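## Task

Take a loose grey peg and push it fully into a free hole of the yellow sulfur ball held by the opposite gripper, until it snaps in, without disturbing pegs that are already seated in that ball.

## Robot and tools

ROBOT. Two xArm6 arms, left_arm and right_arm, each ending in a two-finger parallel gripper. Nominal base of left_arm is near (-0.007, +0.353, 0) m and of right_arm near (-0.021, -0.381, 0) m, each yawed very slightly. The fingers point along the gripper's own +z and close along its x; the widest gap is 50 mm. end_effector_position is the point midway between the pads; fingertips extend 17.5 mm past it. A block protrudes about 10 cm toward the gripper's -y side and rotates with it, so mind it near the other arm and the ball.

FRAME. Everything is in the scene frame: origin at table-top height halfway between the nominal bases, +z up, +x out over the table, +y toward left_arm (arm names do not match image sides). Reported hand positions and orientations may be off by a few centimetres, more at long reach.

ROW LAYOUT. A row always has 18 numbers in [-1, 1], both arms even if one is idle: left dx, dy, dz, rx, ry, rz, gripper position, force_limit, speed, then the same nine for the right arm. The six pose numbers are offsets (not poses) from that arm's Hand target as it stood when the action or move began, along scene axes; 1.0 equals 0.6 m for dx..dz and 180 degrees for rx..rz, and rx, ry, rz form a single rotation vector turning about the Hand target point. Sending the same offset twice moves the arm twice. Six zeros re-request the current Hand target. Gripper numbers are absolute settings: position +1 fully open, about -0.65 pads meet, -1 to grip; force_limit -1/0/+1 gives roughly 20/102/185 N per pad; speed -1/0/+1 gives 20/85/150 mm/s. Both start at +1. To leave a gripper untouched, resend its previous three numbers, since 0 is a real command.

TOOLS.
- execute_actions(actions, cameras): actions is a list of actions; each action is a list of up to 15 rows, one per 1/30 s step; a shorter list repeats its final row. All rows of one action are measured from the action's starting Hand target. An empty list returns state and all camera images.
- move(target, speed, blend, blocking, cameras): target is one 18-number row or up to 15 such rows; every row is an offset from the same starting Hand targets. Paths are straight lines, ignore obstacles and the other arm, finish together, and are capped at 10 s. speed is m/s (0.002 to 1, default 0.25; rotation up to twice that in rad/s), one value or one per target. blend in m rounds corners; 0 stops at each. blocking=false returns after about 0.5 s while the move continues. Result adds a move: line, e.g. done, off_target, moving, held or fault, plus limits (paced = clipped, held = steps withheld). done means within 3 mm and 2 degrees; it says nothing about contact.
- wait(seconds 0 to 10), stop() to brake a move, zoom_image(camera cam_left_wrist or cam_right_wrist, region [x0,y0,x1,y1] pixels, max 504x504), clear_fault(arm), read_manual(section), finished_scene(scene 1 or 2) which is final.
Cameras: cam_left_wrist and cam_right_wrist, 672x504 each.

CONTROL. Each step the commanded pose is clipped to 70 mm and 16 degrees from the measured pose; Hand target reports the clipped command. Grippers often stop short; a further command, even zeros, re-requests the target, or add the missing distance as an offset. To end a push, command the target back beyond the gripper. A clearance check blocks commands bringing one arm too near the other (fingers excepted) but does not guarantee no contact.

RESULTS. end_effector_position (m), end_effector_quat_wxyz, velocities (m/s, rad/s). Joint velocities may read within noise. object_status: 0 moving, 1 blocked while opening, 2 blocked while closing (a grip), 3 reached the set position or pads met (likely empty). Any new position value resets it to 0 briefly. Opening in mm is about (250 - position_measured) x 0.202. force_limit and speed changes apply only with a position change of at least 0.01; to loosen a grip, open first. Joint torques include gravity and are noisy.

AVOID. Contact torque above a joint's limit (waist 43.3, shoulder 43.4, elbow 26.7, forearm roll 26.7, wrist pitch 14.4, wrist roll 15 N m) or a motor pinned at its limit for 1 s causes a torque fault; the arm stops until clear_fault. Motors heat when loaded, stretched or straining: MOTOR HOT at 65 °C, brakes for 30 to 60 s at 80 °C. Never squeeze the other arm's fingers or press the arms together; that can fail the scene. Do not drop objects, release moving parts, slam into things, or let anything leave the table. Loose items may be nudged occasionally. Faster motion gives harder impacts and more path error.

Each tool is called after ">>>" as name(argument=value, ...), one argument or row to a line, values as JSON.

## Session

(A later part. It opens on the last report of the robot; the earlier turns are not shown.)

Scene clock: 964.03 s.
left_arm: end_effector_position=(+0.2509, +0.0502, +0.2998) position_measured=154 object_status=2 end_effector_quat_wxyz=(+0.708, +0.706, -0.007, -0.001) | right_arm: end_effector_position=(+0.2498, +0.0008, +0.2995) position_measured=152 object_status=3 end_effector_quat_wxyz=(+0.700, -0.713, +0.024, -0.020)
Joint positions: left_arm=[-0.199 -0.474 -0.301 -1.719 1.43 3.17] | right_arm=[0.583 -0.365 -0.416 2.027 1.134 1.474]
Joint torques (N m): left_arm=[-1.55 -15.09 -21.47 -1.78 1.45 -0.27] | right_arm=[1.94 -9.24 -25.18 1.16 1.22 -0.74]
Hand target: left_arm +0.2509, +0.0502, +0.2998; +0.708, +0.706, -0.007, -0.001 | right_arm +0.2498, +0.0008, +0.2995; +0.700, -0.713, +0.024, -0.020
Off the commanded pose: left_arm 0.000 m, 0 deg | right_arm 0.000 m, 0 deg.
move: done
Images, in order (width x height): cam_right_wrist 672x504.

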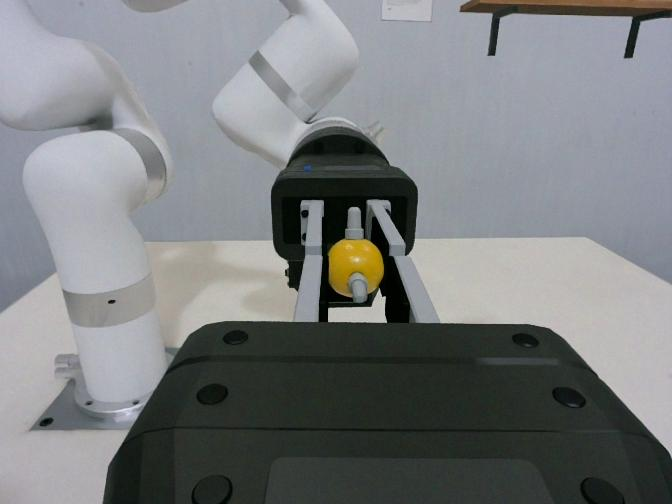

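>>> move(
  target=[0,0,0,0,0,0,-1,1,0, -0.0003,-0.005,0.0001,0,0,0,0,0,-0.5],
  speed=0.02,
)

>>> execute_actions(
  actions=[
    [[0,0,0,0,0,0,-1,1,0,0,0,0,0,0,0,-1,-0.8,-1]],
    [[0,0,0,0,0,0,-1,1,0,0,0,0,0,0,0,-1,-0.8,-1]],
  ],
)

>>> move(
  target=[0,0,0,0,0,0,-1,1,0, 0.0005,0.0105,-0.0002,0,0,0,-1,-0.8,-1],
  speed=0.015,
)

>>> move(
  target=[0,0,0,0,0,0,-1,1,0, 0.0001,0.0020,0,0,0,0,-1,-0.8,-1],
  speed=0.01,
  cameras=["cam_right_wrist"],
)

>>> zoom_image(
  camera="cam_right_wrist",
  region=[320, 220, 400, 310],
)

Scene clock: 967.70 s.
left_arm: end_effector_position=(+0.2509, +0.0502, +0.2998) position_measured=154 object_status=2 end_effector_quat_wxyz=(+0.708, +0.706, -0.007, -0.001) | right_arm: end_effector_position=(+0.2496, -0.0022, +0.2996) position_measured=152 object_status=3 end_effector_quat_wxyz=(+0.700, -0.713, +0.024, -0.020)
Joint positions: left_arm=[-0.199 -0.474 -0.301 -1.719 1.43 3.17] | right_arm=[0.574 -0.372 -0.41 2.019 1.139 1.478]
Joint torques (N m): left_arm=[-1.52 -15.2 -21.57 -1.76 1.5 -0.32] | right_arm=[-1.55 -11.18 -23.5 0.32 2.05 0.68]
Hand target: left_arm +0.2509, +0.0502, +0.2998; +0.708, +0.706, -0.007, -0.001 | right_arm +0.2496, -0.0022, +0.2996; +0.700, -0.713, +0.024, -0.020
Off the commanded pose: left_arm 0.000 m, 0 deg | right_arm 0.000 m, 0 deg.
move: done

Scene clock: 968.90 s.
left_arm: end_effector_position=(+0.2509, +0.0502, +0.2998) position_measured=154 object_status=2 end_effector_quat_wxyz=(+0.708, +0.706, -0.007, -0.001) | right_arm: end_effector_position=(+0.2496, -0.0022, +0.2996) position_measured=233 object_status=2 end_effector_quat_wxyz=(+0.700, -0.713, +0.024, -0.020)
Joint positions: left_arm=[-0.199 -0.474 -0.301 -1.719 1.43 3.17] | right_arm=[0.574 -0.372 -0.41 2.019 1.139 1.478]
Joint torques (N m): left_arm=[-1.55 -15.27 -21.59 -1.84 1.58 -0.42] | right_arm=[-1.59 -11.48 -23.62 0.39 1.97 0.7]
Hand target: left_arm +0.2509, +0.0502, +0.2998; +0.708, +0.706, -0.007, -0.001 | right_arm +0.2496, -0.0022, +0.2996; +0.700, -0.713, +0.024, -0.020
Off the commanded pose: left_arm 0.000 m, 0 deg | right_arm 0.000 m, 0 deg.

Scene clock: 969.67 s.
left_arm: end_effector_position=(+0.2510, +0.0503, +0.2997) position_measured=154 object_status=2 end_effector_quat_wxyz=(+0.708, +0.707, -0.007, -0.001) | right_arm: end_effector_position=(+0.2501, +0.0039, +0.2993) position_measured=233 object_status=2 end_effector_quat_wxyz=(+0.700, -0.714, +0.024, -0.020)
Joint positions: left_arm=[-0.199 -0.474 -0.301 -1.719 1.429 3.17] | right_arm=[0.594 -0.357 -0.423 2.037 1.127 1.47]
Joint torques (N m): left_arm=[-25.86 -15.19 -30.69 -1.75 8.92 -0.33] | right_arm=[25.24 -7.39 -37.36 0.37 6.7 -0.71]
Hand target: left_arm +0.2509, +0.0502, +0.2998; +0.708, +0.706, -0.007, -0.001 | right_arm +0.2499, +0.0041, +0.2994; +0.700, -0.713, +0.024, -0.020
Off the commanded pose: left_arm 0.000 m, 0 deg | right_arm 0.000 m, 0 deg.
move: done

Scene clock: 970.37 s.
left_arm: end_effector_position=(+0.2512, +0.0505, +0.2997) position_measured=154 object_status=2 end_effector_quat_wxyz=(+0.708, +0.706, -0.006, -0.001) | right_arm: end_effector_position=(+0.2506, +0.0049, +0.2994) position_measured=233 object_status=2 end_effector_quat_wxyz=(+0.700, -0.713, +0.024, -0.021)
Joint positions: left_arm=[-0.198 -0.474 -0.301 -1.719 1.43 3.17] | right_arm=[0.596 -0.354 -0.426 2.04 1.125 1.468]
Joint torques (N m): left_arm=[-31.61 -14.98 -30.29 -1.6 11.38 -0.3] | right_arm=[31.14 -7.16 -42.84 0.46 7.38 -0.69]
Hand target: left_arm +0.2509, +0.0502, +0.2998; +0.708, +0.706, -0.007, -0.001 | right_arm +0.2500, +0.0053, +0.2994; +0.700, -0.713, +0.024, -0.020
Off the commanded pose: left_arm 0.000 m, 0 deg | right_arm 0.001 m, 0 deg.
move: done
Images, in order (width x height): cam_right_wrist 672x504.

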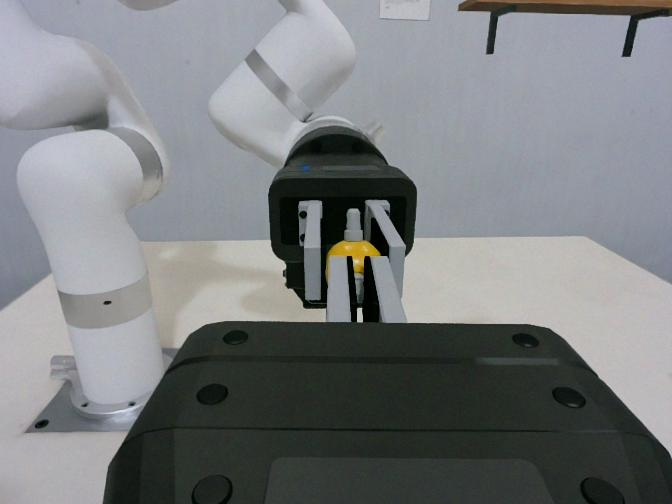

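Scaled by 5.600.

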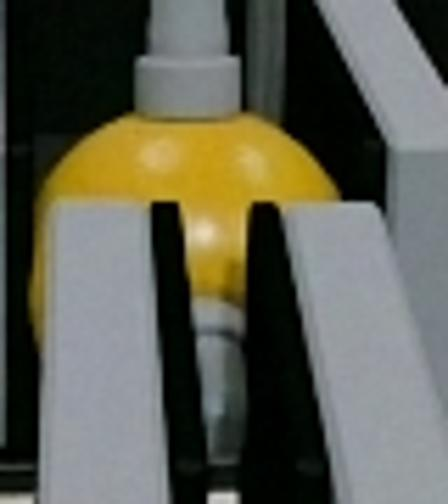

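>>> move(
  target=[0,0,0,0,0,0,-1,1,0, -0.0005,0.0018,0,0,0,0,-1,-0.8,-1],
  speed=0.01,
)

>>> move(
  target=[
    [0,0,0,0,0,0,-1,1,0, 0,0,0,0.0035,0.0555,-0.001,-1,-0.8,-1],
    [0,0,0,0,0,0,-1,1,0, 0,0,0,-0.0035,-0.0555,0.001,-1,-0.8,-1],
    [0,0,0,0,0,0,-1,1,0, 0,0,0.0012,-0.0075,0,0,-1,-0.8,-1],
    [0,0,0,0,0,0,-1,1,0, -0.0012,0,0,0,0,-0.0075,-1,-0.8,-1],
    [0,0,0,0,0,0,-1,1,0, 0,0,-0.0012,0.0075,0,0,-1,-0.8,-1],
    [0,0,0,0,0,0,-1,1,0, 0.0012,0,0,0,0,0.0075,-1,-0.8,-1],
    [0,0,0,0,0,0,-1,1,0, 0,0,0,0,0,0,-1,-0.8,-1],
  ],
  speed=0.15,
  blend=0.001,
  cameras=["cam_right_wrist"],
)

>>> zoom_image(
  camera="cam_right_wrist",
  region=[320, 220, 400, 310],
)

Scene clock: 975.37 s.
left_arm: end_effector_position=(+0.2514, +0.0507, +0.2997) position_measured=154 object_status=2 end_effector_quat_wxyz=(+0.708, +0.706, -0.006, -0.001) | right_arm: end_effector_position=(+0.2507, +0.0056, +0.2994) position_measured=233 object_status=2 end_effector_quat_wxyz=(+0.700, -0.713, +0.025, -0.021)
Joint positions: left_arm=[-0.198 -0.474 -0.301 -1.719 1.43 3.17] | right_arm=[0.599 -0.353 -0.427 2.044 1.123 1.467]
Joint torques (N m): left_arm=[-37.36 -13.84 -32.85 -1.39 12.21 -0.15] | right_arm=[37.51 -6.73 -45.82 0.16 8.93 -0.73]
Hand target: left_arm +0.2509, +0.0502, +0.2998; +0.708, +0.706, -0.007, -0.001 | right_arm +0.2497, +0.0064, +0.2994; +0.700, -0.713, +0.024, -0.020
Off the commanded pose: left_arm 0.001 m, 0 deg | right_arm 0.001 m, 0 deg.
move: done

Scene clock: 978.83 s.
left_arm: end_effector_position=(+0.2514, +0.0507, +0.2998) position_measured=154 object_status=2 end_effector_quat_wxyz=(+0.708, +0.706, -0.006, -0.001) | right_arm: end_effector_position=(+0.2507, +0.0057, +0.2994) position_measured=233 object_status=2 end_effector_quat_wxyz=(+0.700, -0.713, +0.025, -0.021)
Joint positions: left_arm=[-0.198 -0.474 -0.301 -1.719 1.43 3.17] | right_arm=[0.599 -0.353 -0.427 2.044 1.123 1.467]
Joint torques (N m): left_arm=[-37.06 -13.22 -31.72 -1.9 12 -0.17] | right_arm=[36.51 -9.18 -42.91 -0.12 8.78 -0.65]
Hand target: left_arm +0.2509, +0.0502, +0.2998; +0.708, +0.706, -0.007, -0.001 | right_arm +0.2497, +0.0064, +0.2994; +0.700, -0.713, +0.024, -0.020
Off the commanded pose: left_arm 0.001 m, 0 deg | right_arm 0.001 m, 0 deg.
move: done
Images, in order (width x height): cam_right_wrist 672x504.

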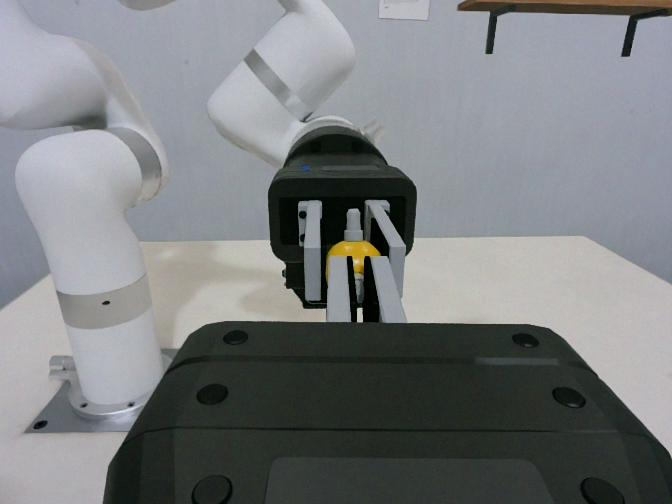

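Scaled by 5.600.

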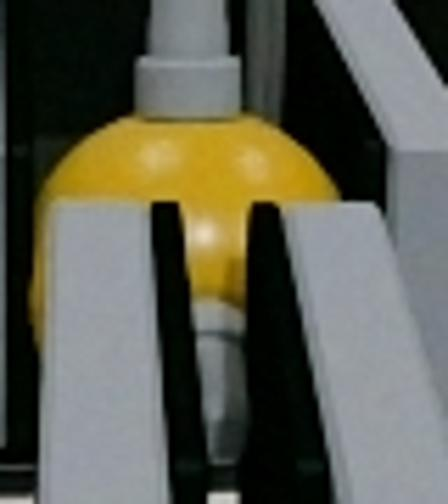

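>>> move(
  target=[0,0,0,0,0,0,-1,1,0, 0.0001,-0.0078,0.0001,0,0,0,-1,-0.8,-1],
  speed=0.015,
)

>>> move(
  target=[0,0,0,0,0,0,-1,1,0, 0,-0.001,0,0,0,0,-1,-0.8,-1],
  speed=0.005,
)

>>> move(
  target=[0,0,0,0,0,0,-1,1,0, 0,-0.001,0,0,0,0,-1,-0.8,-1],
  speed=0.005,
)

>>> move(
  target=[0,0,0,0,0,0,-1,1,0, 0,-0.001,0,0,0,0,-1,-0.8,-1],
  speed=0.005,
  cameras=["cam_right_wrist"],
)

>>> zoom_image(
  camera="cam_right_wrist",
  region=[320, 220, 400, 310],
)

Scene clock: 982.40 s.
left_arm: end_effector_position=(+0.2508, +0.0501, +0.2998) position_measured=154 object_status=2 end_effector_quat_wxyz=(+0.708, +0.706, -0.007, -0.002) | right_arm: end_effector_position=(+0.2496, +0.0018, +0.2996) position_measured=233 object_status=2 end_effector_quat_wxyz=(+0.700, -0.713, +0.024, -0.020)
Joint positions: left_arm=[-0.2 -0.474 -0.301 -1.719 1.43 3.17] | right_arm=[0.587 -0.363 -0.418 2.03 1.132 1.473]
Joint torques (N m): left_arm=[6.09 -12.24 -21.88 -1.86 0.17 0.04] | right_arm=[-1.54 -11.9 -22.13 -0.08 1.57 0.69]
Hand target: left_arm +0.2509, +0.0502, +0.2998; +0.708, +0.706, -0.007, -0.001 | right_arm +0.2498, +0.0017, +0.2995; +0.700, -0.713, +0.024, -0.020
Off the commanded pose: left_arm 0.000 m, 0 deg | right_arm 0.000 m, 0 deg.
move: done

Scene clock: 983.10 s.
left_arm: end_effector_position=(+0.2509, +0.0502, +0.2997) position_measured=154 object_status=2 end_effector_quat_wxyz=(+0.708, +0.706, -0.007, -0.001) | right_arm: end_effector_position=(+0.2498, +0.0011, +0.2995) position_measured=233 object_status=2 end_effector_quat_wxyz=(+0.700, -0.713, +0.024, -0.020)
Joint positions: left_arm=[-0.199 -0.474 -0.301 -1.719 1.43 3.17] | right_arm=[0.585 -0.365 -0.417 2.028 1.133 1.474]
Joint torques (N m): left_arm=[2.78 -12.05 -22.22 -2.11 1.64 0.03] | right_arm=[-0.85 -11.55 -22.95 0.05 2.28 0.64]
Hand target: left_arm +0.2509, +0.0502, +0.2998; +0.708, +0.706, -0.007, -0.001 | right_arm +0.2498, +0.0011, +0.2995; +0.700, -0.713, +0.024, -0.020
Off the commanded pose: left_arm 0.000 m, 0 deg | right_arm 0.000 m, 0 deg.
move: done

Scene clock: 983.80 s.
left_arm: end_effector_position=(+0.2509, +0.0502, +0.2998) position_measured=154 object_status=2 end_effector_quat_wxyz=(+0.708, +0.706, -0.007, -0.001) | right_arm: end_effector_position=(+0.2498, +0.0005, +0.2995) position_measured=233 object_status=2 end_effector_quat_wxyz=(+0.700, -0.713, +0.024, -0.020)
Joint positions: left_arm=[-0.199 -0.474 -0.301 -1.719 1.43 3.17] | right_arm=[0.583 -0.366 -0.416 2.027 1.134 1.475]
Joint torques (N m): left_arm=[0.3 -11.83 -22.38 -1.93 2.06 0.02] | right_arm=[-1.48 -11.62 -23.4 0.31 2.1 0.67]
Hand target: left_arm +0.2509, +0.0502, +0.2998; +0.708, +0.706, -0.007, -0.001 | right_arm +0.2498, +0.0005, +0.2995; +0.700, -0.713, +0.024, -0.020
Off the commanded pose: left_arm 0.000 m, 0 deg | right_arm 0.000 m, 0 deg.
move: done

Scene clock: 984.50 s.
left_arm: end_effector_position=(+0.2509, +0.0502, +0.2998) position_measured=154 object_status=2 end_effector_quat_wxyz=(+0.708, +0.706, -0.007, -0.001) | right_arm: end_effector_position=(+0.2498, -0.0001, +0.2995) position_measured=233 object_status=2 end_effector_quat_wxyz=(+0.700, -0.713, +0.024, -0.020)
Joint positions: left_arm=[-0.199 -0.474 -0.301 -1.719 1.43 3.17] | right_arm=[0.581 -0.367 -0.414 2.025 1.136 1.475]
Joint torques (N m): left_arm=[-0.28 -11.72 -22.5 -1.57 2.05 0.12] | right_arm=[-1.7 -11.58 -23.63 0.33 2.01 0.66]
Hand target: left_arm +0.2509, +0.0502, +0.2998; +0.708, +0.706, -0.007, -0.001 | right_arm +0.2498, -0.0001, +0.2995; +0.700, -0.713, +0.024, -0.020
Off the commanded pose: left_arm 0.000 m, 0 deg | right_arm 0.000 m, 0 deg.
move: done
Images, in order (width x height): cam_right_wrist 672x504.

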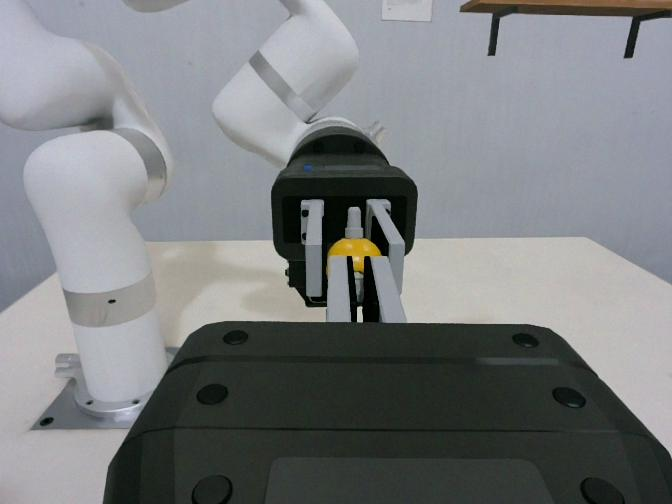

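Scaled by 5.600.

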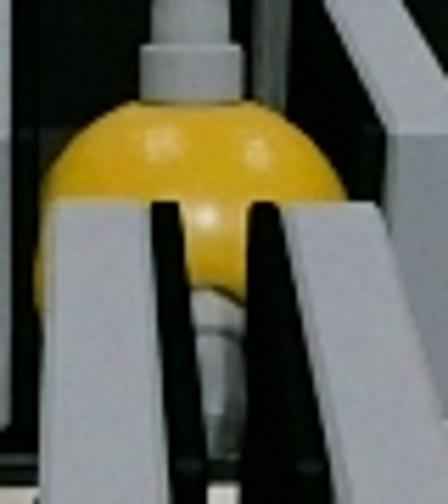

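>>> execute_actions(
  actions=[
    [[0,0,0,0,0,0,-1,1,0,0,0,0,0,0,0,-0.97,-0.4,-1]],
    [[0,0,0,0,0,0,-1,1,0,0,0,0,0,0,0,-0.97,-0.4,-1]],
  ],
)

>>> move(
  target=[0,0,0,0,0,0,-1,1,0, 0.0003,0.006,-0.0001,0,0,0,-0.97,-0.4,-1],
  speed=0.015,
)

>>> move(
  target=[
    [0,0,0,0,0,0,-1,1,0, 0,0,0,0.0125,0.2,-0.0038,-0.97,-0.4,-1],
    [0,0,0,0,0,0,-1,1,0, 0,0,0,-0.0125,-0.2,0.0038,-0.97,-0.4,-1],
    [0,0,0,0,0,0,-1,1,0, 0,0,0,0,0,0,-0.97,-0.4,-1],
  ],
  speed=0.3,
  cameras=["cam_right_wrist"],
)

>>> zoom_image(
  camera="cam_right_wrist",
  region=[320, 220, 400, 310],
)

Scene clock: 1015.90 s.
left_arm: end_effector_position=(+0.2509, +0.0502, +0.2998) position_measured=154 object_status=2 end_effector_quat_wxyz=(+0.708, +0.706, -0.007, -0.001) | right_arm: end_effector_position=(+0.2498, -0.0001, +0.2995) position_measured=234 object_status=2 end_effector_quat_wxyz=(+0.700, -0.713, +0.024, -0.020)
Joint positions: left_arm=[-0.199 -0.474 -0.301 -1.719 1.43 3.17] | right_arm=[0.581 -0.367 -0.414 2.025 1.136 1.475]
Joint torques (N m): left_arm=[-0.15 -10.87 -23.17 -1.1 2.17 0.19] | right_arm=[-1.69 -11.4 -23.7 0.44 2.09 0.61]
Hand target: left_arm +0.2509, +0.0502, +0.2998; +0.708, +0.706, -0.007, -0.001 | right_arm +0.2498, -0.0001, +0.2995; +0.700, -0.713, +0.024, -0.020
Off the commanded pose: left_arm 0.000 m, 0 deg | right_arm 0.000 m, 0 deg.

Scene clock: 1016.60 s.
left_arm: end_effector_position=(+0.2510, +0.0503, +0.2997) position_measured=154 object_status=2 end_effector_quat_wxyz=(+0.708, +0.707, -0.007, -0.001) | right_arm: end_effector_position=(+0.2501, +0.0034, +0.2993) position_measured=234 object_status=2 end_effector_quat_wxyz=(+0.700, -0.714, +0.024, -0.020)
Joint positions: left_arm=[-0.199 -0.474 -0.301 -1.719 1.429 3.17] | right_arm=[0.592 -0.359 -0.422 2.035 1.128 1.471]
Joint torques (N m): left_arm=[-7.7 -10.85 -25.21 -1.06 4.33 0.1] | right_arm=[11.11 -8.64 -29.36 0.33 2.97 -0.72]
Hand target: left_arm +0.2509, +0.0502, +0.2998; +0.708, +0.706, -0.007, -0.001 | right_arm +0.2499, +0.0035, +0.2994; +0.700, -0.713, +0.024, -0.020
Off the commanded pose: left_arm 0.000 m, 0 deg | right_arm 0.000 m, 0 deg.
move: done

Scene clock: 1022.00 s.
left_arm: end_effector_position=(+0.2508, +0.0502, +0.2998) position_measured=154 object_status=2 end_effector_quat_wxyz=(+0.708, +0.706, -0.007, -0.001) | right_arm: end_effector_position=(+0.2499, +0.0035, +0.2994) position_measured=234 object_status=2 end_effector_quat_wxyz=(+0.700, -0.713, +0.024, -0.020)
Joint positions: left_arm=[-0.199 -0.474 -0.301 -1.719 1.43 3.17] | right_arm=[0.592 -0.359 -0.422 2.035 1.129 1.471]
Joint torques (N m): left_arm=[-11.57 -10.76 -26.97 -1.5 4.66 0.12] | right_arm=[10.89 -10.63 -30.15 -0.35 3.81 0.69]
Hand target: left_arm +0.2509, +0.0502, +0.2998; +0.708, +0.706, -0.007, -0.001 | right_arm +0.2499, +0.0035, +0.2994; +0.700, -0.713, +0.024, -0.020
Off the commanded pose: left_arm 0.000 m, 0 deg | right_arm 0.000 m, 0 deg.
move: done
Images, in order (width x height): cam_right_wrist 672x504.

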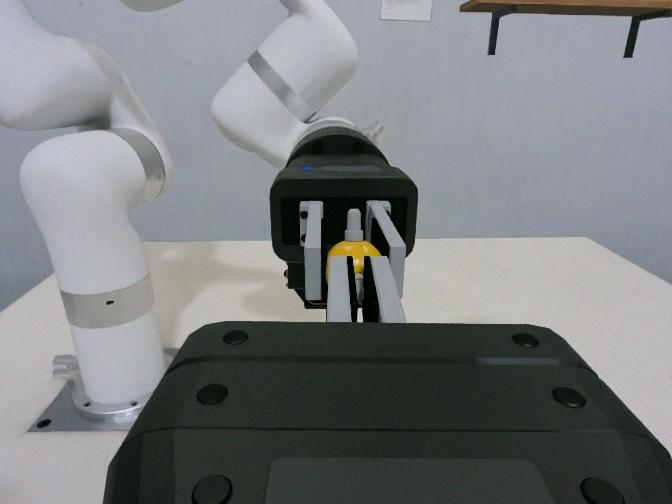

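Scaled by 5.600.

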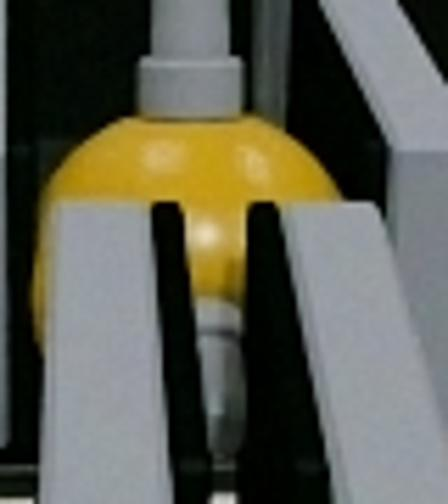

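>>> move(
  target=[
    [0,0,0,0,0,0,-1,1,0, 0.0001,0.0025,-0.0001,0,0,0,-0.97,-0.4,-1],
    [0,0,0,0,0,0,-1,1,0, -0.0003,-0.003,0.0001,0,0,0,-0.97,-0.4,-1],
  ],
  speed=0.015,
)

>>> move(
  target=[0,0,0,0,0,0,-1,1,0, 0,-0.001,0,0,0,0,-0.97,-0.4,-1],
  speed=0.005,
)

>>> move(
  target=[0,0,0,0,0,0,-1,1,0, 0,-0.001,0,0,0,0,-0.97,-0.4,-1],
  speed=0.005,
)

>>> move(
  target=[0,0,0,0,0,0,-1,1,0, 0,-0.001,0,0,0,0,-0.97,-0.4,-1],
  speed=0.005,
)

>>> zoom_image(
  camera="cam_right_wrist",
  region=[320, 220, 400, 310],
)

Scene clock: 1025.93 s.
left_arm: end_effector_position=(+0.2507, +0.0501, +0.2999) position_measured=154 object_status=2 end_effector_quat_wxyz=(+0.708, +0.706, -0.007, -0.002) | right_arm: end_effector_position=(+0.2496, +0.0018, +0.2997) position_measured=234 object_status=2 end_effector_quat_wxyz=(+0.700, -0.713, +0.023, -0.020)
Joint positions: left_arm=[-0.2 -0.474 -0.301 -1.719 1.43 3.17] | right_arm=[0.587 -0.363 -0.418 2.03 1.132 1.473]
Joint torques (N m): left_arm=[5.41 -11.08 -22.1 -2.01 0.22 0.16] | right_arm=[-1.61 -11.62 -21.92 -0.06 1.36 0.6]
Hand target: left_arm +0.2509, +0.0502, +0.2998; +0.708, +0.706, -0.007, -0.001 | right_arm +0.2498, +0.0017, +0.2995; +0.700, -0.713, +0.024, -0.020
Off the commanded pose: left_arm 0.000 m, 0 deg | right_arm 0.000 m, 0 deg.
move: done

Scene clock: 1026.63 s.
left_arm: end_effector_position=(+0.2509, +0.0502, +0.2997) position_measured=154 object_status=2 end_effector_quat_wxyz=(+0.708, +0.706, -0.007, -0.001) | right_arm: end_effector_position=(+0.2498, +0.0011, +0.2995) position_measured=234 object_status=2 end_effector_quat_wxyz=(+0.700, -0.713, +0.024, -0.020)
Joint positions: left_arm=[-0.199 -0.474 -0.301 -1.719 1.43 3.17] | right_arm=[0.585 -0.365 -0.417 2.028 1.133 1.474]
Joint torques (N m): left_arm=[2.76 -11.47 -22.25 -1.96 1.48 0.17] | right_arm=[-0.88 -11.71 -22.95 0.1 2.29 0.67]
Hand target: left_arm +0.2509, +0.0502, +0.2998; +0.708, +0.706, -0.007, -0.001 | right_arm +0.2498, +0.0011, +0.2995; +0.700, -0.713, +0.024, -0.020
Off the commanded pose: left_arm 0.000 m, 0 deg | right_arm 0.000 m, 0 deg.
move: done

Scene clock: 1027.33 s.
left_arm: end_effector_position=(+0.2509, +0.0502, +0.2998) position_measured=154 object_status=2 end_effector_quat_wxyz=(+0.708, +0.706, -0.007, -0.001) | right_arm: end_effector_position=(+0.2498, +0.0005, +0.2995) position_measured=234 object_status=2 end_effector_quat_wxyz=(+0.700, -0.713, +0.024, -0.020)
Joint positions: left_arm=[-0.199 -0.474 -0.301 -1.719 1.43 3.17] | right_arm=[0.583 -0.366 -0.416 2.027 1.134 1.475]
Joint torques (N m): left_arm=[0.33 -11.9 -22.45 -1.8 1.89 0.06] | right_arm=[-1.38 -11.72 -23.45 0.21 2.1 0.71]
Hand target: left_arm +0.2509, +0.0502, +0.2998; +0.708, +0.706, -0.007, -0.001 | right_arm +0.2498, +0.0005, +0.2995; +0.700, -0.713, +0.024, -0.020
Off the commanded pose: left_arm 0.000 m, 0 deg | right_arm 0.000 m, 0 deg.
move: done

Scene clock: 1028.03 s.
left_arm: end_effector_position=(+0.2509, +0.0502, +0.2998) position_measured=154 object_status=2 end_effector_quat_wxyz=(+0.708, +0.706, -0.007, -0.001) | right_arm: end_effector_position=(+0.2498, -0.0001, +0.2995) position_measured=234 object_status=2 end_effector_quat_wxyz=(+0.700, -0.713, +0.024, -0.020)
Joint positions: left_arm=[-0.199 -0.474 -0.301 -1.719 1.43 3.17] | right_arm=[0.581 -0.367 -0.414 2.025 1.136 1.475]
Joint torques (N m): left_arm=[-0.31 -12.15 -22.57 -1.5 2.02 0.15] | right_arm=[-1.69 -11.41 -23.61 0.31 2 0.66]
Hand target: left_arm +0.2509, +0.0502, +0.2998; +0.708, +0.706, -0.007, -0.001 | right_arm +0.2498, -0.0001, +0.2995; +0.700, -0.713, +0.024, -0.020
Off the commanded pose: left_arm 0.000 m, 0 deg | right_arm 0.000 m, 0 deg.
move: done

Scaled by 5.600.
This view is cut from an older image: the scene may have changed since it was taken.

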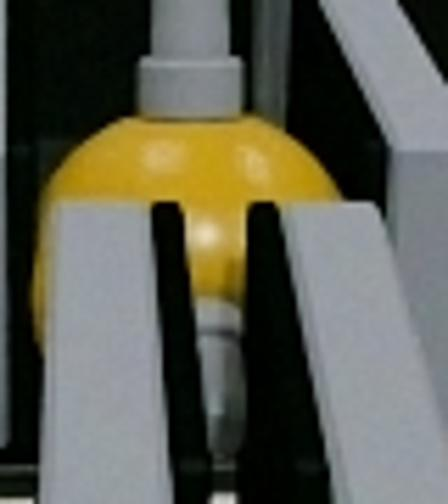

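>>> move(
  target=[
    [0,0,0,0,0,0,-1,1,0, 0.0003,0.006,-0.0001,0,0,0,-0.97,-0.4,-1],
    [0,0,0,0,0,0,-1,1,0, 0.0002,0.0033,-0.0001,0,0,0,-0.97,-0.4,-1],
  ],
  speed=0.015,
)

>>> execute_actions(
  actions=[
    [[0,0,0,0,0,0,-1,1,0,0,0,0,0,0,0,0,0,-0.5]],
    [[0,0,0,0,0,0,-1,1,0,0,0,0,0,0,0,0,0,-0.5]],
  ],
)

>>> move(
  target=[0,0,0,0,0,0,-1,1,0, -0.0015,-0.0233,0.0004,0,0,0,0,0,-0.5],
  speed=0.05,
  cameras=["cam_right_wrist"],
)

>>> zoom_image(
  camera="cam_right_wrist",
  region=[290, 200, 410, 320],
)

Scene clock: 1040.87 s.
left_arm: end_effector_position=(+0.2508, +0.0501, +0.2998) position_measured=154 object_status=2 end_effector_quat_wxyz=(+0.708, +0.706, -0.007, -0.002) | right_arm: end_effector_position=(+0.2498, +0.0019, +0.2995) position_measured=234 object_status=2 end_effector_quat_wxyz=(+0.700, -0.713, +0.024, -0.020)
Joint positions: left_arm=[-0.2 -0.474 -0.301 -1.719 1.43 3.17] | right_arm=[0.587 -0.362 -0.419 2.031 1.132 1.473]
Joint torques (N m): left_arm=[4.44 -14.01 -22.84 -1.15 0.98 0.16] | right_arm=[-2.52 -11.49 -22.15 0.06 1.55 0.63]
Hand target: left_arm +0.2509, +0.0502, +0.2998; +0.708, +0.706, -0.007, -0.001 | right_arm +0.2499, +0.0019, +0.2994; +0.700, -0.713, +0.024, -0.020
Off the commanded pose: left_arm 0.000 m, 0 deg | right_arm 0.000 m, 0 deg.
move: done

Scene clock: 1042.07 s.
left_arm: end_effector_position=(+0.2509, +0.0502, +0.2998) position_measured=154 object_status=2 end_effector_quat_wxyz=(+0.708, +0.706, -0.007, -0.001) | right_arm: end_effector_position=(+0.2499, +0.0019, +0.2994) position_measured=152 object_status=3 end_effector_quat_wxyz=(+0.700, -0.713, +0.024, -0.020)
Joint positions: left_arm=[-0.199 -0.474 -0.301 -1.719 1.43 3.17] | right_arm=[0.587 -0.362 -0.419 2.031 1.132 1.473]
Joint torques (N m): left_arm=[-1.12 -14.65 -21.95 -1.11 2.55 0.19] | right_arm=[2.13 -11.09 -25.37 0.91 1.25 0.66]
Hand target: left_arm +0.2509, +0.0502, +0.2998; +0.708, +0.706, -0.007, -0.001 | right_arm +0.2499, +0.0019, +0.2994; +0.700, -0.713, +0.024, -0.020
Off the commanded pose: left_arm 0.000 m, 0 deg | right_arm 0.000 m, 0 deg.

Scene clock: 1042.87 s.
left_arm: end_effector_position=(+0.2509, +0.0502, +0.2998) position_measured=154 object_status=2 end_effector_quat_wxyz=(+0.708, +0.706, -0.007, -0.001) | right_arm: end_effector_position=(+0.2490, -0.0121, +0.2997) position_measured=152 object_status=3 end_effector_quat_wxyz=(+0.700, -0.713, +0.024, -0.020)
Joint positions: left_arm=[-0.199 -0.474 -0.301 -1.719 1.43 3.17] | right_arm=[0.542 -0.396 -0.389 1.991 1.159 1.492]
Joint torques (N m): left_arm=[-1.19 -14.68 -21.84 -1.14 2.52 0.08] | right_arm=[-1.47 -10.7 -23.53 0.32 1.94 0.6]
Hand target: left_arm +0.2509, +0.0502, +0.2998; +0.708, +0.706, -0.007, -0.001 | right_arm +0.2490, -0.0121, +0.2997; +0.700, -0.713, +0.024, -0.020
Off the commanded pose: left_arm 0.000 m, 0 deg | right_arm 0.000 m, 0 deg.
move: done
Images, in order (width x height): cam_right_wrist 672x504.

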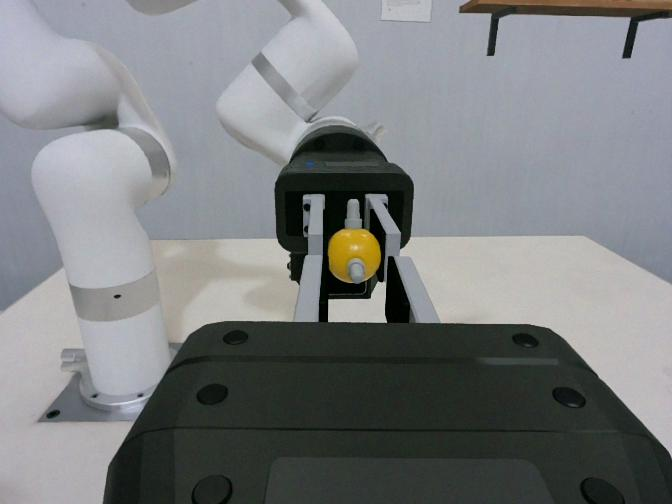

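Scaled by 4.200.

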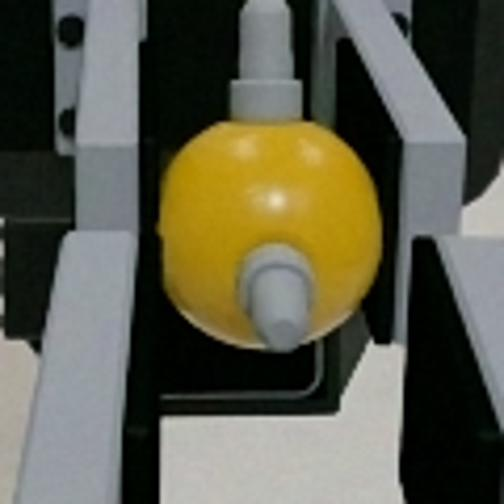

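>>> execute_actions(
  actions=[
    [[0,0,0,0,0,0,-1,1,0,0,0,0,0,0,0,-1,-0.5,0]],
    [[0,0,0,0,0,0,-1,1,0,0,0,0,0,0,0,-1,-0.5,0]],
  ],
)

>>> move(
  target=[0,0,0,0,0,0,-1,1,0, 0.0006,0.0105,-0.0002,0,0,0,-1,-0.5,0],
  speed=0.02,
)

>>> move(
  target=[0,0,0,0,0,0,-1,1,0, 0.0001,0.0025,-0.00005,0,0,0,-1,-0.5,0],
  speed=0.01,
)

>>> move(
  target=[0,0,0,0,0,0,-1,1,0, 0.0001,0.0020,-0.00005,0,0,0,-1,-0.5,0],
  speed=0.01,
  cameras=["cam_right_wrist"],
)

>>> zoom_image(
  camera="cam_right_wrist",
  region=[290, 180, 410, 300],
)

Scene clock: 1047.10 s.
left_arm: end_effector_position=(+0.2509, +0.0502, +0.2998) position_measured=154 object_status=2 end_effector_quat_wxyz=(+0.708, +0.706, -0.007, -0.001) | right_arm: end_effector_position=(+0.2490, -0.0121, +0.2997) position_measured=252 object_status=3 end_effector_quat_wxyz=(+0.700, -0.713, +0.024, -0.020)
Joint positions: left_arm=[-0.199 -0.474 -0.301 -1.719 1.43 3.17] | right_arm=[0.542 -0.396 -0.389 1.991 1.159 1.492]
Joint torques (N m): left_arm=[-1.05 -14.71 -21.82 -1.17 2.6 0.13] | right_arm=[-1.69 -10.95 -23.72 0.41 1.93 0.7]
Hand target: left_arm +0.2509, +0.0502, +0.2998; +0.708, +0.706, -0.007, -0.001 | right_arm +0.2490, -0.0121, +0.2997; +0.700, -0.713, +0.024, -0.020
Off the commanded pose: left_arm 0.000 m, 0 deg | right_arm 0.000 m, 0 deg.

Scene clock: 1047.87 s.
left_arm: end_effector_position=(+0.2509, +0.0502, +0.2998) position_measured=154 object_status=2 end_effector_quat_wxyz=(+0.708, +0.706, -0.007, -0.001) | right_arm: end_effector_position=(+0.2494, -0.0059, +0.2995) position_measured=252 object_status=3 end_effector_quat_wxyz=(+0.700, -0.713, +0.024, -0.020)
Joint positions: left_arm=[-0.199 -0.474 -0.301 -1.719 1.43 3.17] | right_arm=[0.562 -0.381 -0.402 2.009 1.146 1.483]
Joint torques (N m): left_arm=[-1.11 -14.67 -22.13 -1.2 2.54 0.15] | right_arm=[3.76 -9.01 -26.39 1.15 1.66 -0.69]
Hand target: left_arm +0.2509, +0.0502, +0.2998; +0.708, +0.706, -0.007, -0.001 | right_arm +0.2493, -0.0058, +0.2996; +0.700, -0.713, +0.024, -0.020
Off the commanded pose: left_arm 0.000 m, 0 deg | right_arm 0.000 m, 0 deg.
move: done

Scene clock: 1048.57 s.
left_arm: end_effector_position=(+0.2509, +0.0503, +0.2997) position_measured=154 object_status=2 end_effector_quat_wxyz=(+0.708, +0.706, -0.007, -0.001) | right_arm: end_effector_position=(+0.2495, -0.0044, +0.2995) position_measured=252 object_status=3 end_effector_quat_wxyz=(+0.700, -0.714, +0.024, -0.020)
Joint positions: left_arm=[-0.199 -0.474 -0.301 -1.719 1.43 3.17] | right_arm=[0.567 -0.378 -0.405 2.013 1.143 1.481]
Joint torques (N m): left_arm=[-9.92 -14.74 -26.69 -1.16 4.52 0.17] | right_arm=[14.46 -8.24 -29.99 0.41 4.02 -0.7]
Hand target: left_arm +0.2509, +0.0502, +0.2998; +0.708, +0.706, -0.007, -0.001 | right_arm +0.2494, -0.0043, +0.2995; +0.700, -0.713, +0.024, -0.020
Off the commanded pose: left_arm 0.000 m, 0 deg | right_arm 0.000 m, 0 deg.
move: done

Scene clock: 1049.27 s.
left_arm: end_effector_position=(+0.2509, +0.0503, +0.2997) position_measured=154 object_status=2 end_effector_quat_wxyz=(+0.708, +0.707, -0.007, -0.001) | right_arm: end_effector_position=(+0.2497, -0.0033, +0.2994) position_measured=252 object_status=3 end_effector_quat_wxyz=(+0.700, -0.713, +0.024, -0.020)
Joint positions: left_arm=[-0.199 -0.474 -0.301 -1.719 1.429 3.17] | right_arm=[0.571 -0.375 -0.407 2.017 1.141 1.479]
Joint torques (N m): left_arm=[-23.97 -14.83 -30.28 -1.55 8 0.05] | right_arm=[25.82 -7.49 -37.07 0.25 6.94 -0.74]
Hand target: left_arm +0.2509, +0.0502, +0.2998; +0.708, +0.706, -0.007, -0.001 | right_arm +0.2495, -0.0031, +0.2995; +0.700, -0.713, +0.024, -0.020
Off the commanded pose: left_arm 0.000 m, 0 deg | right_arm 0.000 m, 0 deg.
move: done
Images, in order (width x height): cam_right_wrist 672x504.

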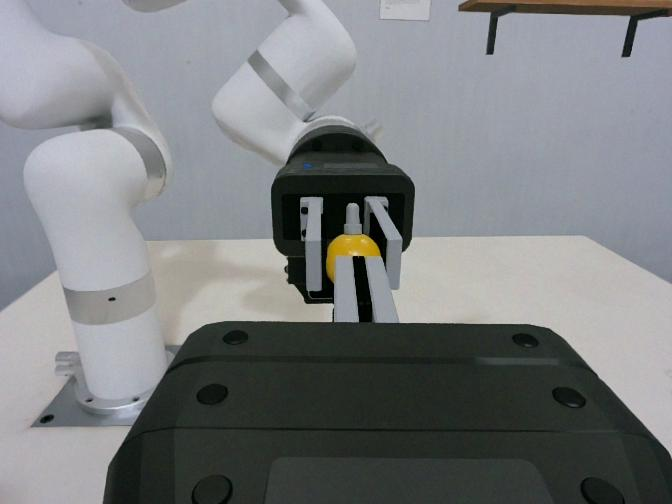

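Scaled by 4.200.

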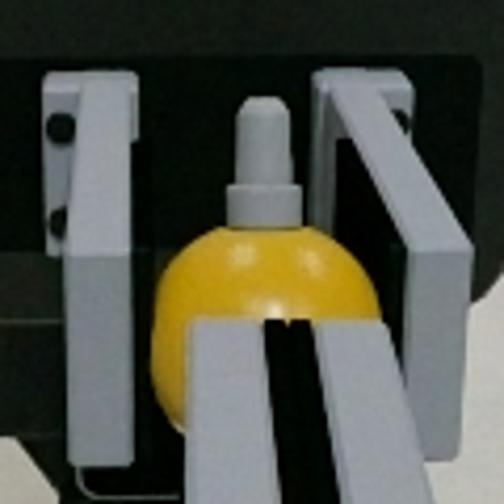

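>>> move(
  target=[
    [0,0,0,0,0,0,-1,1,0, 0.002,0.0003,0,0,0,0,-1,-0.5,0],
    [0,0,0,0,0,0,-1,1,0, 0,0.0003,0.002,0,0,0,-1,-0.5,0],
    [0,0,0,0,0,0,-1,1,0, -0.002,0.0003,0,0,0,0,-1,-0.5,0],
    [0,0,0,0,0,0,-1,1,0, 0,0.0003,-0.002,0,0,0,-1,-0.5,0],
    [0,0,0,0,0,0,-1,1,0, 0.003,0.0003,0,0,0,0,-1,-0.5,0],
    [0,0,0,0,0,0,-1,1,0, 0,0.0003,0.003,0,0,0,-1,-0.5,0],
    [0,0,0,0,0,0,-1,1,0, -0.003,0.0003,0,0,0,0,-1,-0.5,0],
    [0,0,0,0,0,0,-1,1,0, 0,0.0003,-0.003,0,0,0,-1,-0.5,0],
    [0,0,0,0,0,0,-1,1,0, 0,0.0003,0,0,0,0,-1,-0.5,0],
  ],
  speed=0.02,
  blend=0.0008,
  cameras=["cam_right_wrist"],
)

>>> zoom_image(
  camera="cam_right_wrist",
  region=[290, 180, 410, 300],
)

Scene clock: 1053.70 s.
left_arm: end_effector_position=(+0.2509, +0.0502, +0.2998) position_measured=154 object_status=2 end_effector_quat_wxyz=(+0.708, +0.706, -0.007, -0.001) | right_arm: end_effector_position=(+0.2497, -0.0031, +0.2994) position_measured=252 object_status=3 end_effector_quat_wxyz=(+0.700, -0.713, +0.024, -0.020)
Joint positions: left_arm=[-0.199 -0.474 -0.301 -1.719 1.43 3.17] | right_arm=[0.571 -0.374 -0.408 2.017 1.141 1.479]
Joint torques (N m): left_arm=[-25.08 -11.3 -30.52 -2.53 9.28 0.04] | right_arm=[26.16 -9.81 -38.92 -0.63 7.13 0.58]
Hand target: left_arm +0.2509, +0.0502, +0.2998; +0.708, +0.706, -0.007, -0.001 | right_arm +0.2495, -0.0029, +0.2995; +0.700, -0.713, +0.024, -0.020
Off the commanded pose: left_arm 0.000 m, 0 deg | right_arm 0.000 m, 0 deg.
move: done; blend cut to 0.0006 m at target 1
Images, in order (width x height): cam_right_wrist 672x504.

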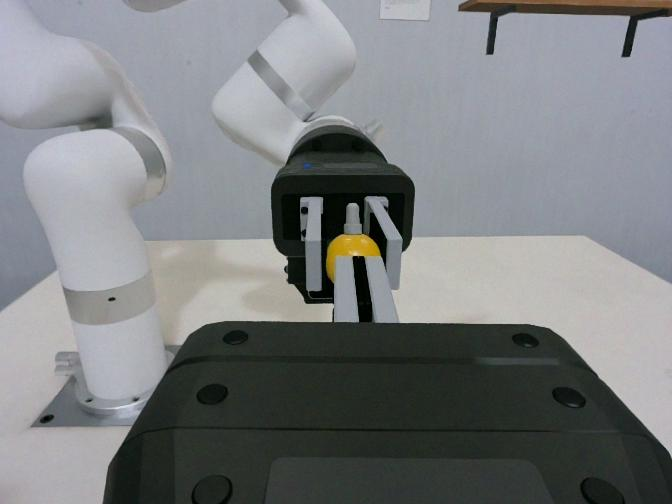

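Scaled by 4.200.

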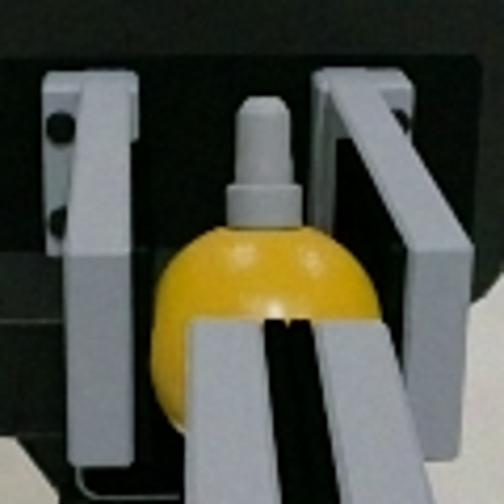

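>>> move(
  target=[0,0,0,0,0,0,-1,1,0, -0.0008,-0.0167,0.0003,0,0,0,-1,-0.5,0],
  speed=0.03,
)

>>> execute_actions(
  actions=[
    [[0,0,0,0,0,0,-1,1,0,0,0,0,0,0,0,0,0,-0.5]],
    [[0,0,0,0,0,0,-1,1,0,0,0,0,0,0,0,0,0,-0.5]],
  ],
  cameras=["cam_right_wrist"],
)

>>> zoom_image(
  camera="cam_right_wrist",
  region=[310, 200, 400, 290],
)

Scene clock: 1057.00 s.
left_arm: end_effector_position=(+0.2509, +0.0502, +0.2998) position_measured=154 object_status=2 end_effector_quat_wxyz=(+0.708, +0.706, -0.007, -0.001) | right_arm: end_effector_position=(+0.2490, -0.0129, +0.2997) position_measured=252 object_status=3 end_effector_quat_wxyz=(+0.700, -0.713, +0.024, -0.020)
Joint positions: left_arm=[-0.199 -0.474 -0.301 -1.719 1.43 3.17] | right_arm=[0.539 -0.398 -0.387 1.988 1.161 1.493]
Joint torques (N m): left_arm=[2.57 -10.96 -21.54 -1.5 1.42 0.06] | right_arm=[-1.61 -10.84 -23.66 0.25 2.01 0.62]
Hand target: left_arm +0.2509, +0.0502, +0.2998; +0.708, +0.706, -0.007, -0.001 | right_arm +0.2490, -0.0130, +0.2997; +0.700, -0.713, +0.024, -0.020
Off the commanded pose: left_arm 0.000 m, 0 deg | right_arm 0.000 m, 0 deg.
move: done

Scene clock: 1058.20 s.
left_arm: end_effector_position=(+0.2509, +0.0502, +0.2998) position_measured=154 object_status=2 end_effector_quat_wxyz=(+0.708, +0.706, -0.007, -0.001) | right_arm: end_effector_position=(+0.2490, -0.0130, +0.2997) position_measured=152 object_status=3 end_effector_quat_wxyz=(+0.700, -0.713, +0.024, -0.020)
Joint positions: left_arm=[-0.199 -0.474 -0.301 -1.719 1.43 3.17] | right_arm=[0.539 -0.398 -0.387 1.988 1.161 1.493]
Joint torques (N m): left_arm=[2.53 -11.26 -21.67 -1.6 1.5 0.01] | right_arm=[-1.88 -10.87 -23.75 0.39 1.98 0.7]
Hand target: left_arm +0.2509, +0.0502, +0.2998; +0.708, +0.706, -0.007, -0.001 | right_arm +0.2490, -0.0130, +0.2997; +0.700, -0.713, +0.024, -0.020
Off the commanded pose: left_arm 0.000 m, 0 deg | right_arm 0.000 m, 0 deg.
Images, in order (width x height): cam_right_wrist 672x504.

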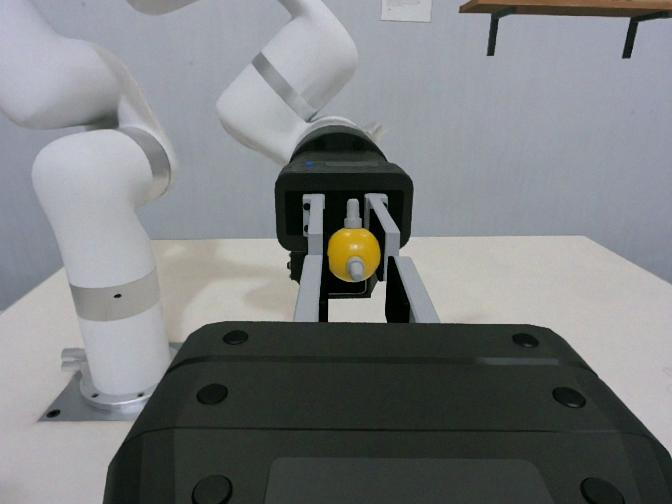

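Scaled by 5.600.

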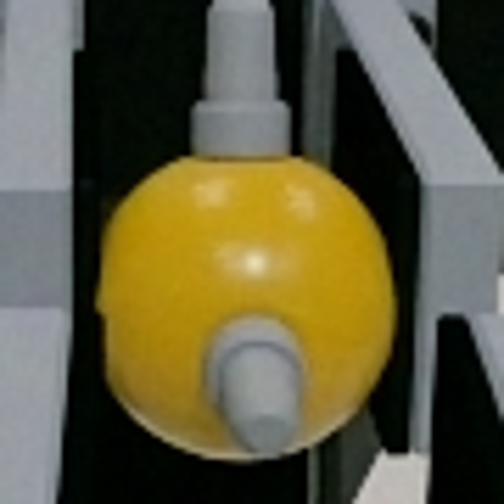

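>>> move(
  target=[0,0,0,0,0,0,-1,1,0, 0.0015,0.0247,-0.0004,0,0,0,0,0,-0.5],
  speed=0.05,
)

>>> execute_actions(
  actions=[
    [[0,0,0,0,0,0,-1,1,0,0,0,0,0,0,0,-1,-0.6,-1]],
    [[0,0,0,0,0,0,-1,1,0,0,0,0,0,0,0,-1,-0.6,-1]],
  ],
)

>>> move(
  target=[0,0,0,0,0,0,-1,1,0, 0,-0.0005,0,0,0,0,-1,-0.6,-1],
  speed=0.005,
)

>>> move(
  target=[0,0,0,0,0,0,-1,1,0, 0,-0.0005,0,0,0,0,-1,-0.6,-1],
  speed=0.005,
)

>>> move(
  target=[0,0,0,0,0,0,-1,1,0, 0,-0.0005,0,0,0,0,-1,-0.6,-1],
  speed=0.005,
)

>>> move(
  target=[0,0,0,0,0,0,-1,1,0, 0,-0.0005,0,0,0,0,-1,-0.6,-1],
  speed=0.005,
  cameras=["cam_right_wrist"],
)

>>> zoom_image(
  camera="cam_right_wrist",
  region=[320, 220, 400, 310],
)

Scene clock: 1063.17 s.
left_arm: end_effector_position=(+0.2509, +0.0502, +0.2998) position_measured=154 object_status=2 end_effector_quat_wxyz=(+0.708, +0.706, -0.007, -0.001) | right_arm: end_effector_position=(+0.2499, +0.0018, +0.2994) position_measured=152 object_status=3 end_effector_quat_wxyz=(+0.700, -0.713, +0.024, -0.020)
Joint positions: left_arm=[-0.199 -0.474 -0.301 -1.719 1.43 3.17] | right_arm=[0.587 -0.362 -0.419 2.031 1.132 1.473]
Joint torques (N m): left_arm=[2.3 -11.91 -21.66 -1.48 1.38 0.02] | right_arm=[1.92 -9.49 -25.35 1.2 1.23 -0.73]
Hand target: left_arm +0.2509, +0.0502, +0.2998; +0.708, +0.706, -0.007, -0.001 | right_arm +0.2499, +0.0019, +0.2994; +0.700, -0.713, +0.024, -0.020
Off the commanded pose: left_arm 0.000 m, 0 deg | right_arm 0.000 m, 0 deg.
move: done

Scene clock: 1064.37 s.
left_arm: end_effector_position=(+0.2509, +0.0502, +0.2997) position_measured=154 object_status=2 end_effector_quat_wxyz=(+0.708, +0.706, -0.007, -0.001) | right_arm: end_effector_position=(+0.2499, +0.0019, +0.2994) position_measured=233 object_status=2 end_effector_quat_wxyz=(+0.700, -0.713, +0.024, -0.020)
Joint positions: left_arm=[-0.199 -0.474 -0.301 -1.719 1.43 3.17] | right_arm=[0.587 -0.362 -0.419 2.031 1.132 1.473]
Joint torques (N m): left_arm=[2.37 -12.17 -23.71 -1.6 1.44 0.01] | right_arm=[2.1 -9.91 -23.55 0.44 2.29 -0.65]
Hand target: left_arm +0.2509, +0.0502, +0.2998; +0.708, +0.706, -0.007, -0.001 | right_arm +0.2499, +0.0019, +0.2994; +0.700, -0.713, +0.024, -0.020
Off the commanded pose: left_arm 0.000 m, 0 deg | right_arm 0.000 m, 0 deg.

Scene clock: 1065.07 s.
left_arm: end_effector_position=(+0.2509, +0.0502, +0.2998) position_measured=154 object_status=2 end_effector_quat_wxyz=(+0.708, +0.706, -0.007, -0.001) | right_arm: end_effector_position=(+0.2499, +0.0016, +0.2995) position_measured=233 object_status=2 end_effector_quat_wxyz=(+0.700, -0.713, +0.024, -0.020)
Joint positions: left_arm=[-0.199 -0.474 -0.301 -1.719 1.43 3.17] | right_arm=[0.586 -0.363 -0.418 2.03 1.133 1.473]
Joint torques (N m): left_arm=[2.42 -12.36 -23.04 -1.54 1.29 0.04] | right_arm=[-3.26 -11.9 -21.64 0.11 1.75 0.65]
Hand target: left_arm +0.2509, +0.0502, +0.2998; +0.708, +0.706, -0.007, -0.001 | right_arm +0.2499, +0.0016, +0.2994; +0.700, -0.713, +0.024, -0.020
Off the commanded pose: left_arm 0.000 m, 0 deg | right_arm 0.000 m, 0 deg.
move: done

Scene clock: 1065.77 s.
left_arm: end_effector_position=(+0.2509, +0.0502, +0.2998) position_measured=154 object_status=2 end_effector_quat_wxyz=(+0.708, +0.706, -0.007, -0.001) | right_arm: end_effector_position=(+0.2499, +0.0013, +0.2994) position_measured=233 object_status=2 end_effector_quat_wxyz=(+0.700, -0.713, +0.024, -0.020)
Joint positions: left_arm=[-0.199 -0.474 -0.301 -1.719 1.43 3.17] | right_arm=[0.585 -0.364 -0.417 2.029 1.133 1.473]
Joint torques (N m): left_arm=[2.44 -12.31 -21.93 -1.6 0.96 0.01] | right_arm=[-3.43 -11.66 -22.14 0.36 1.63 0.68]
Hand target: left_arm +0.2509, +0.0502, +0.2998; +0.708, +0.706, -0.007, -0.001 | right_arm +0.2499, +0.0013, +0.2994; +0.700, -0.713, +0.024, -0.020
Off the commanded pose: left_arm 0.000 m, 0 deg | right_arm 0.000 m, 0 deg.
move: done

Scene clock: 1066.47 s.
left_arm: end_effector_position=(+0.2509, +0.0502, +0.2998) position_measured=154 object_status=2 end_effector_quat_wxyz=(+0.708, +0.706, -0.007, -0.001) | right_arm: end_effector_position=(+0.2499, +0.0010, +0.2994) position_measured=233 object_status=2 end_effector_quat_wxyz=(+0.700, -0.713, +0.024, -0.020)
Joint positions: left_arm=[-0.199 -0.474 -0.301 -1.719 1.43 3.17] | right_arm=[0.584 -0.364 -0.417 2.028 1.134 1.474]
Joint torques (N m): left_arm=[2.42 -12.5 -21.92 -1.56 1.06 0] | right_arm=[-2.84 -11.59 -22.52 0.32 1.81 0.68]
Hand target: left_arm +0.2509, +0.0502, +0.2998; +0.708, +0.706, -0.007, -0.001 | right_arm +0.2499, +0.0010, +0.2994; +0.700, -0.713, +0.024, -0.020
Off the commanded pose: left_arm 0.000 m, 0 deg | right_arm 0.000 m, 0 deg.
move: done

Scene clock: 1067.17 s.
left_arm: end_effector_position=(+0.2509, +0.0502, +0.2998) position_measured=154 object_status=2 end_effector_quat_wxyz=(+0.708, +0.706, -0.007, -0.001) | right_arm: end_effector_position=(+0.2499, +0.0007, +0.2994) position_measured=233 object_status=2 end_effector_quat_wxyz=(+0.700, -0.713, +0.024, -0.020)
Joint positions: left_arm=[-0.199 -0.474 -0.301 -1.719 1.43 3.17] | right_arm=[0.583 -0.365 -0.416 2.027 1.134 1.474]
Joint torques (N m): left_arm=[2.49 -12.57 -21.9 -1.48 1.3 0] | right_arm=[-2.68 -11.52 -22.75 0.33 1.8 0.69]
Hand target: left_arm +0.2509, +0.0502, +0.2998; +0.708, +0.706, -0.007, -0.001 | right_arm +0.2499, +0.0007, +0.2994; +0.700, -0.713, +0.024, -0.020
Off the commanded pose: left_arm 0.000 m, 0 deg | right_arm 0.000 m, 0 deg.
move: done
Images, in order (width x height): cam_right_wrist 672x504.

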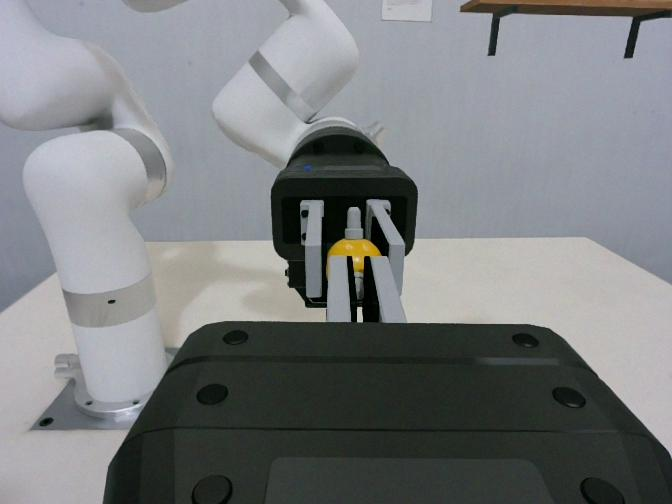

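Scaled by 5.600.

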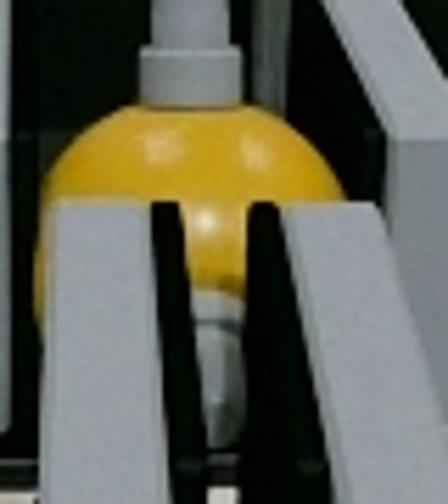

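>>> move(
  target=[0,0,0,0,0,0,-1,1,0, 0,-0.002,0,0,0,0,-1,-0.6,-1],
  speed=0.005,
  cameras=["cam_right_wrist"],
)

>>> zoom_image(
  camera="cam_right_wrist",
  region=[320, 220, 400, 310],
)

Scene clock: 1069.90 s.
left_arm: end_effector_position=(+0.2509, +0.0502, +0.2998) position_measured=154 object_status=2 end_effector_quat_wxyz=(+0.708, +0.706, -0.007, -0.001) | right_arm: end_effector_position=(+0.2499, -0.0005, +0.2994) position_measured=233 object_status=2 end_effector_quat_wxyz=(+0.700, -0.713, +0.024, -0.020)
Joint positions: left_arm=[-0.199 -0.474 -0.301 -1.719 1.43 3.17] | right_arm=[0.579 -0.368 -0.414 2.024 1.137 1.476]
Joint torques (N m): left_arm=[2.6 -13.15 -21.85 -1.5 1.82 0.02] | right_arm=[-1.85 -11.45 -23.64 0.33 1.99 0.67]
Hand target: left_arm +0.2509, +0.0502, +0.2998; +0.708, +0.706, -0.007, -0.001 | right_arm +0.2499, -0.0005, +0.2994; +0.700, -0.713, +0.024, -0.020
Off the commanded pose: left_arm 0.000 m, 0 deg | right_arm 0.000 m, 0 deg.
move: done
Images, in order (width x height): cam_right_wrist 672x504.

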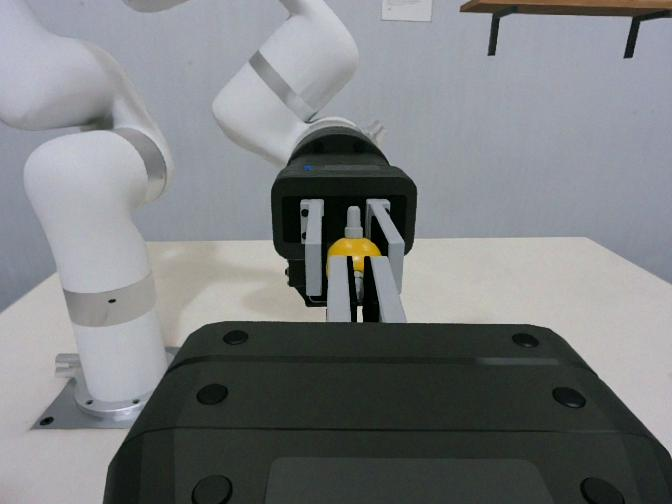

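Scaled by 5.600.

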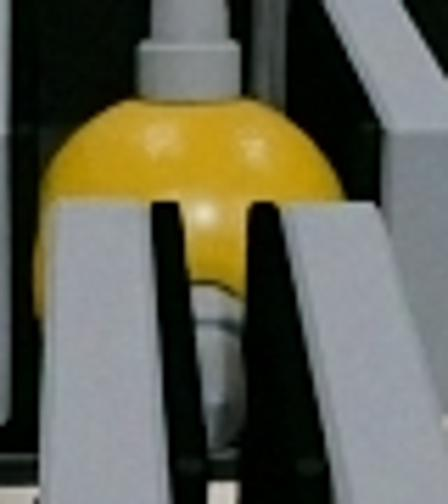

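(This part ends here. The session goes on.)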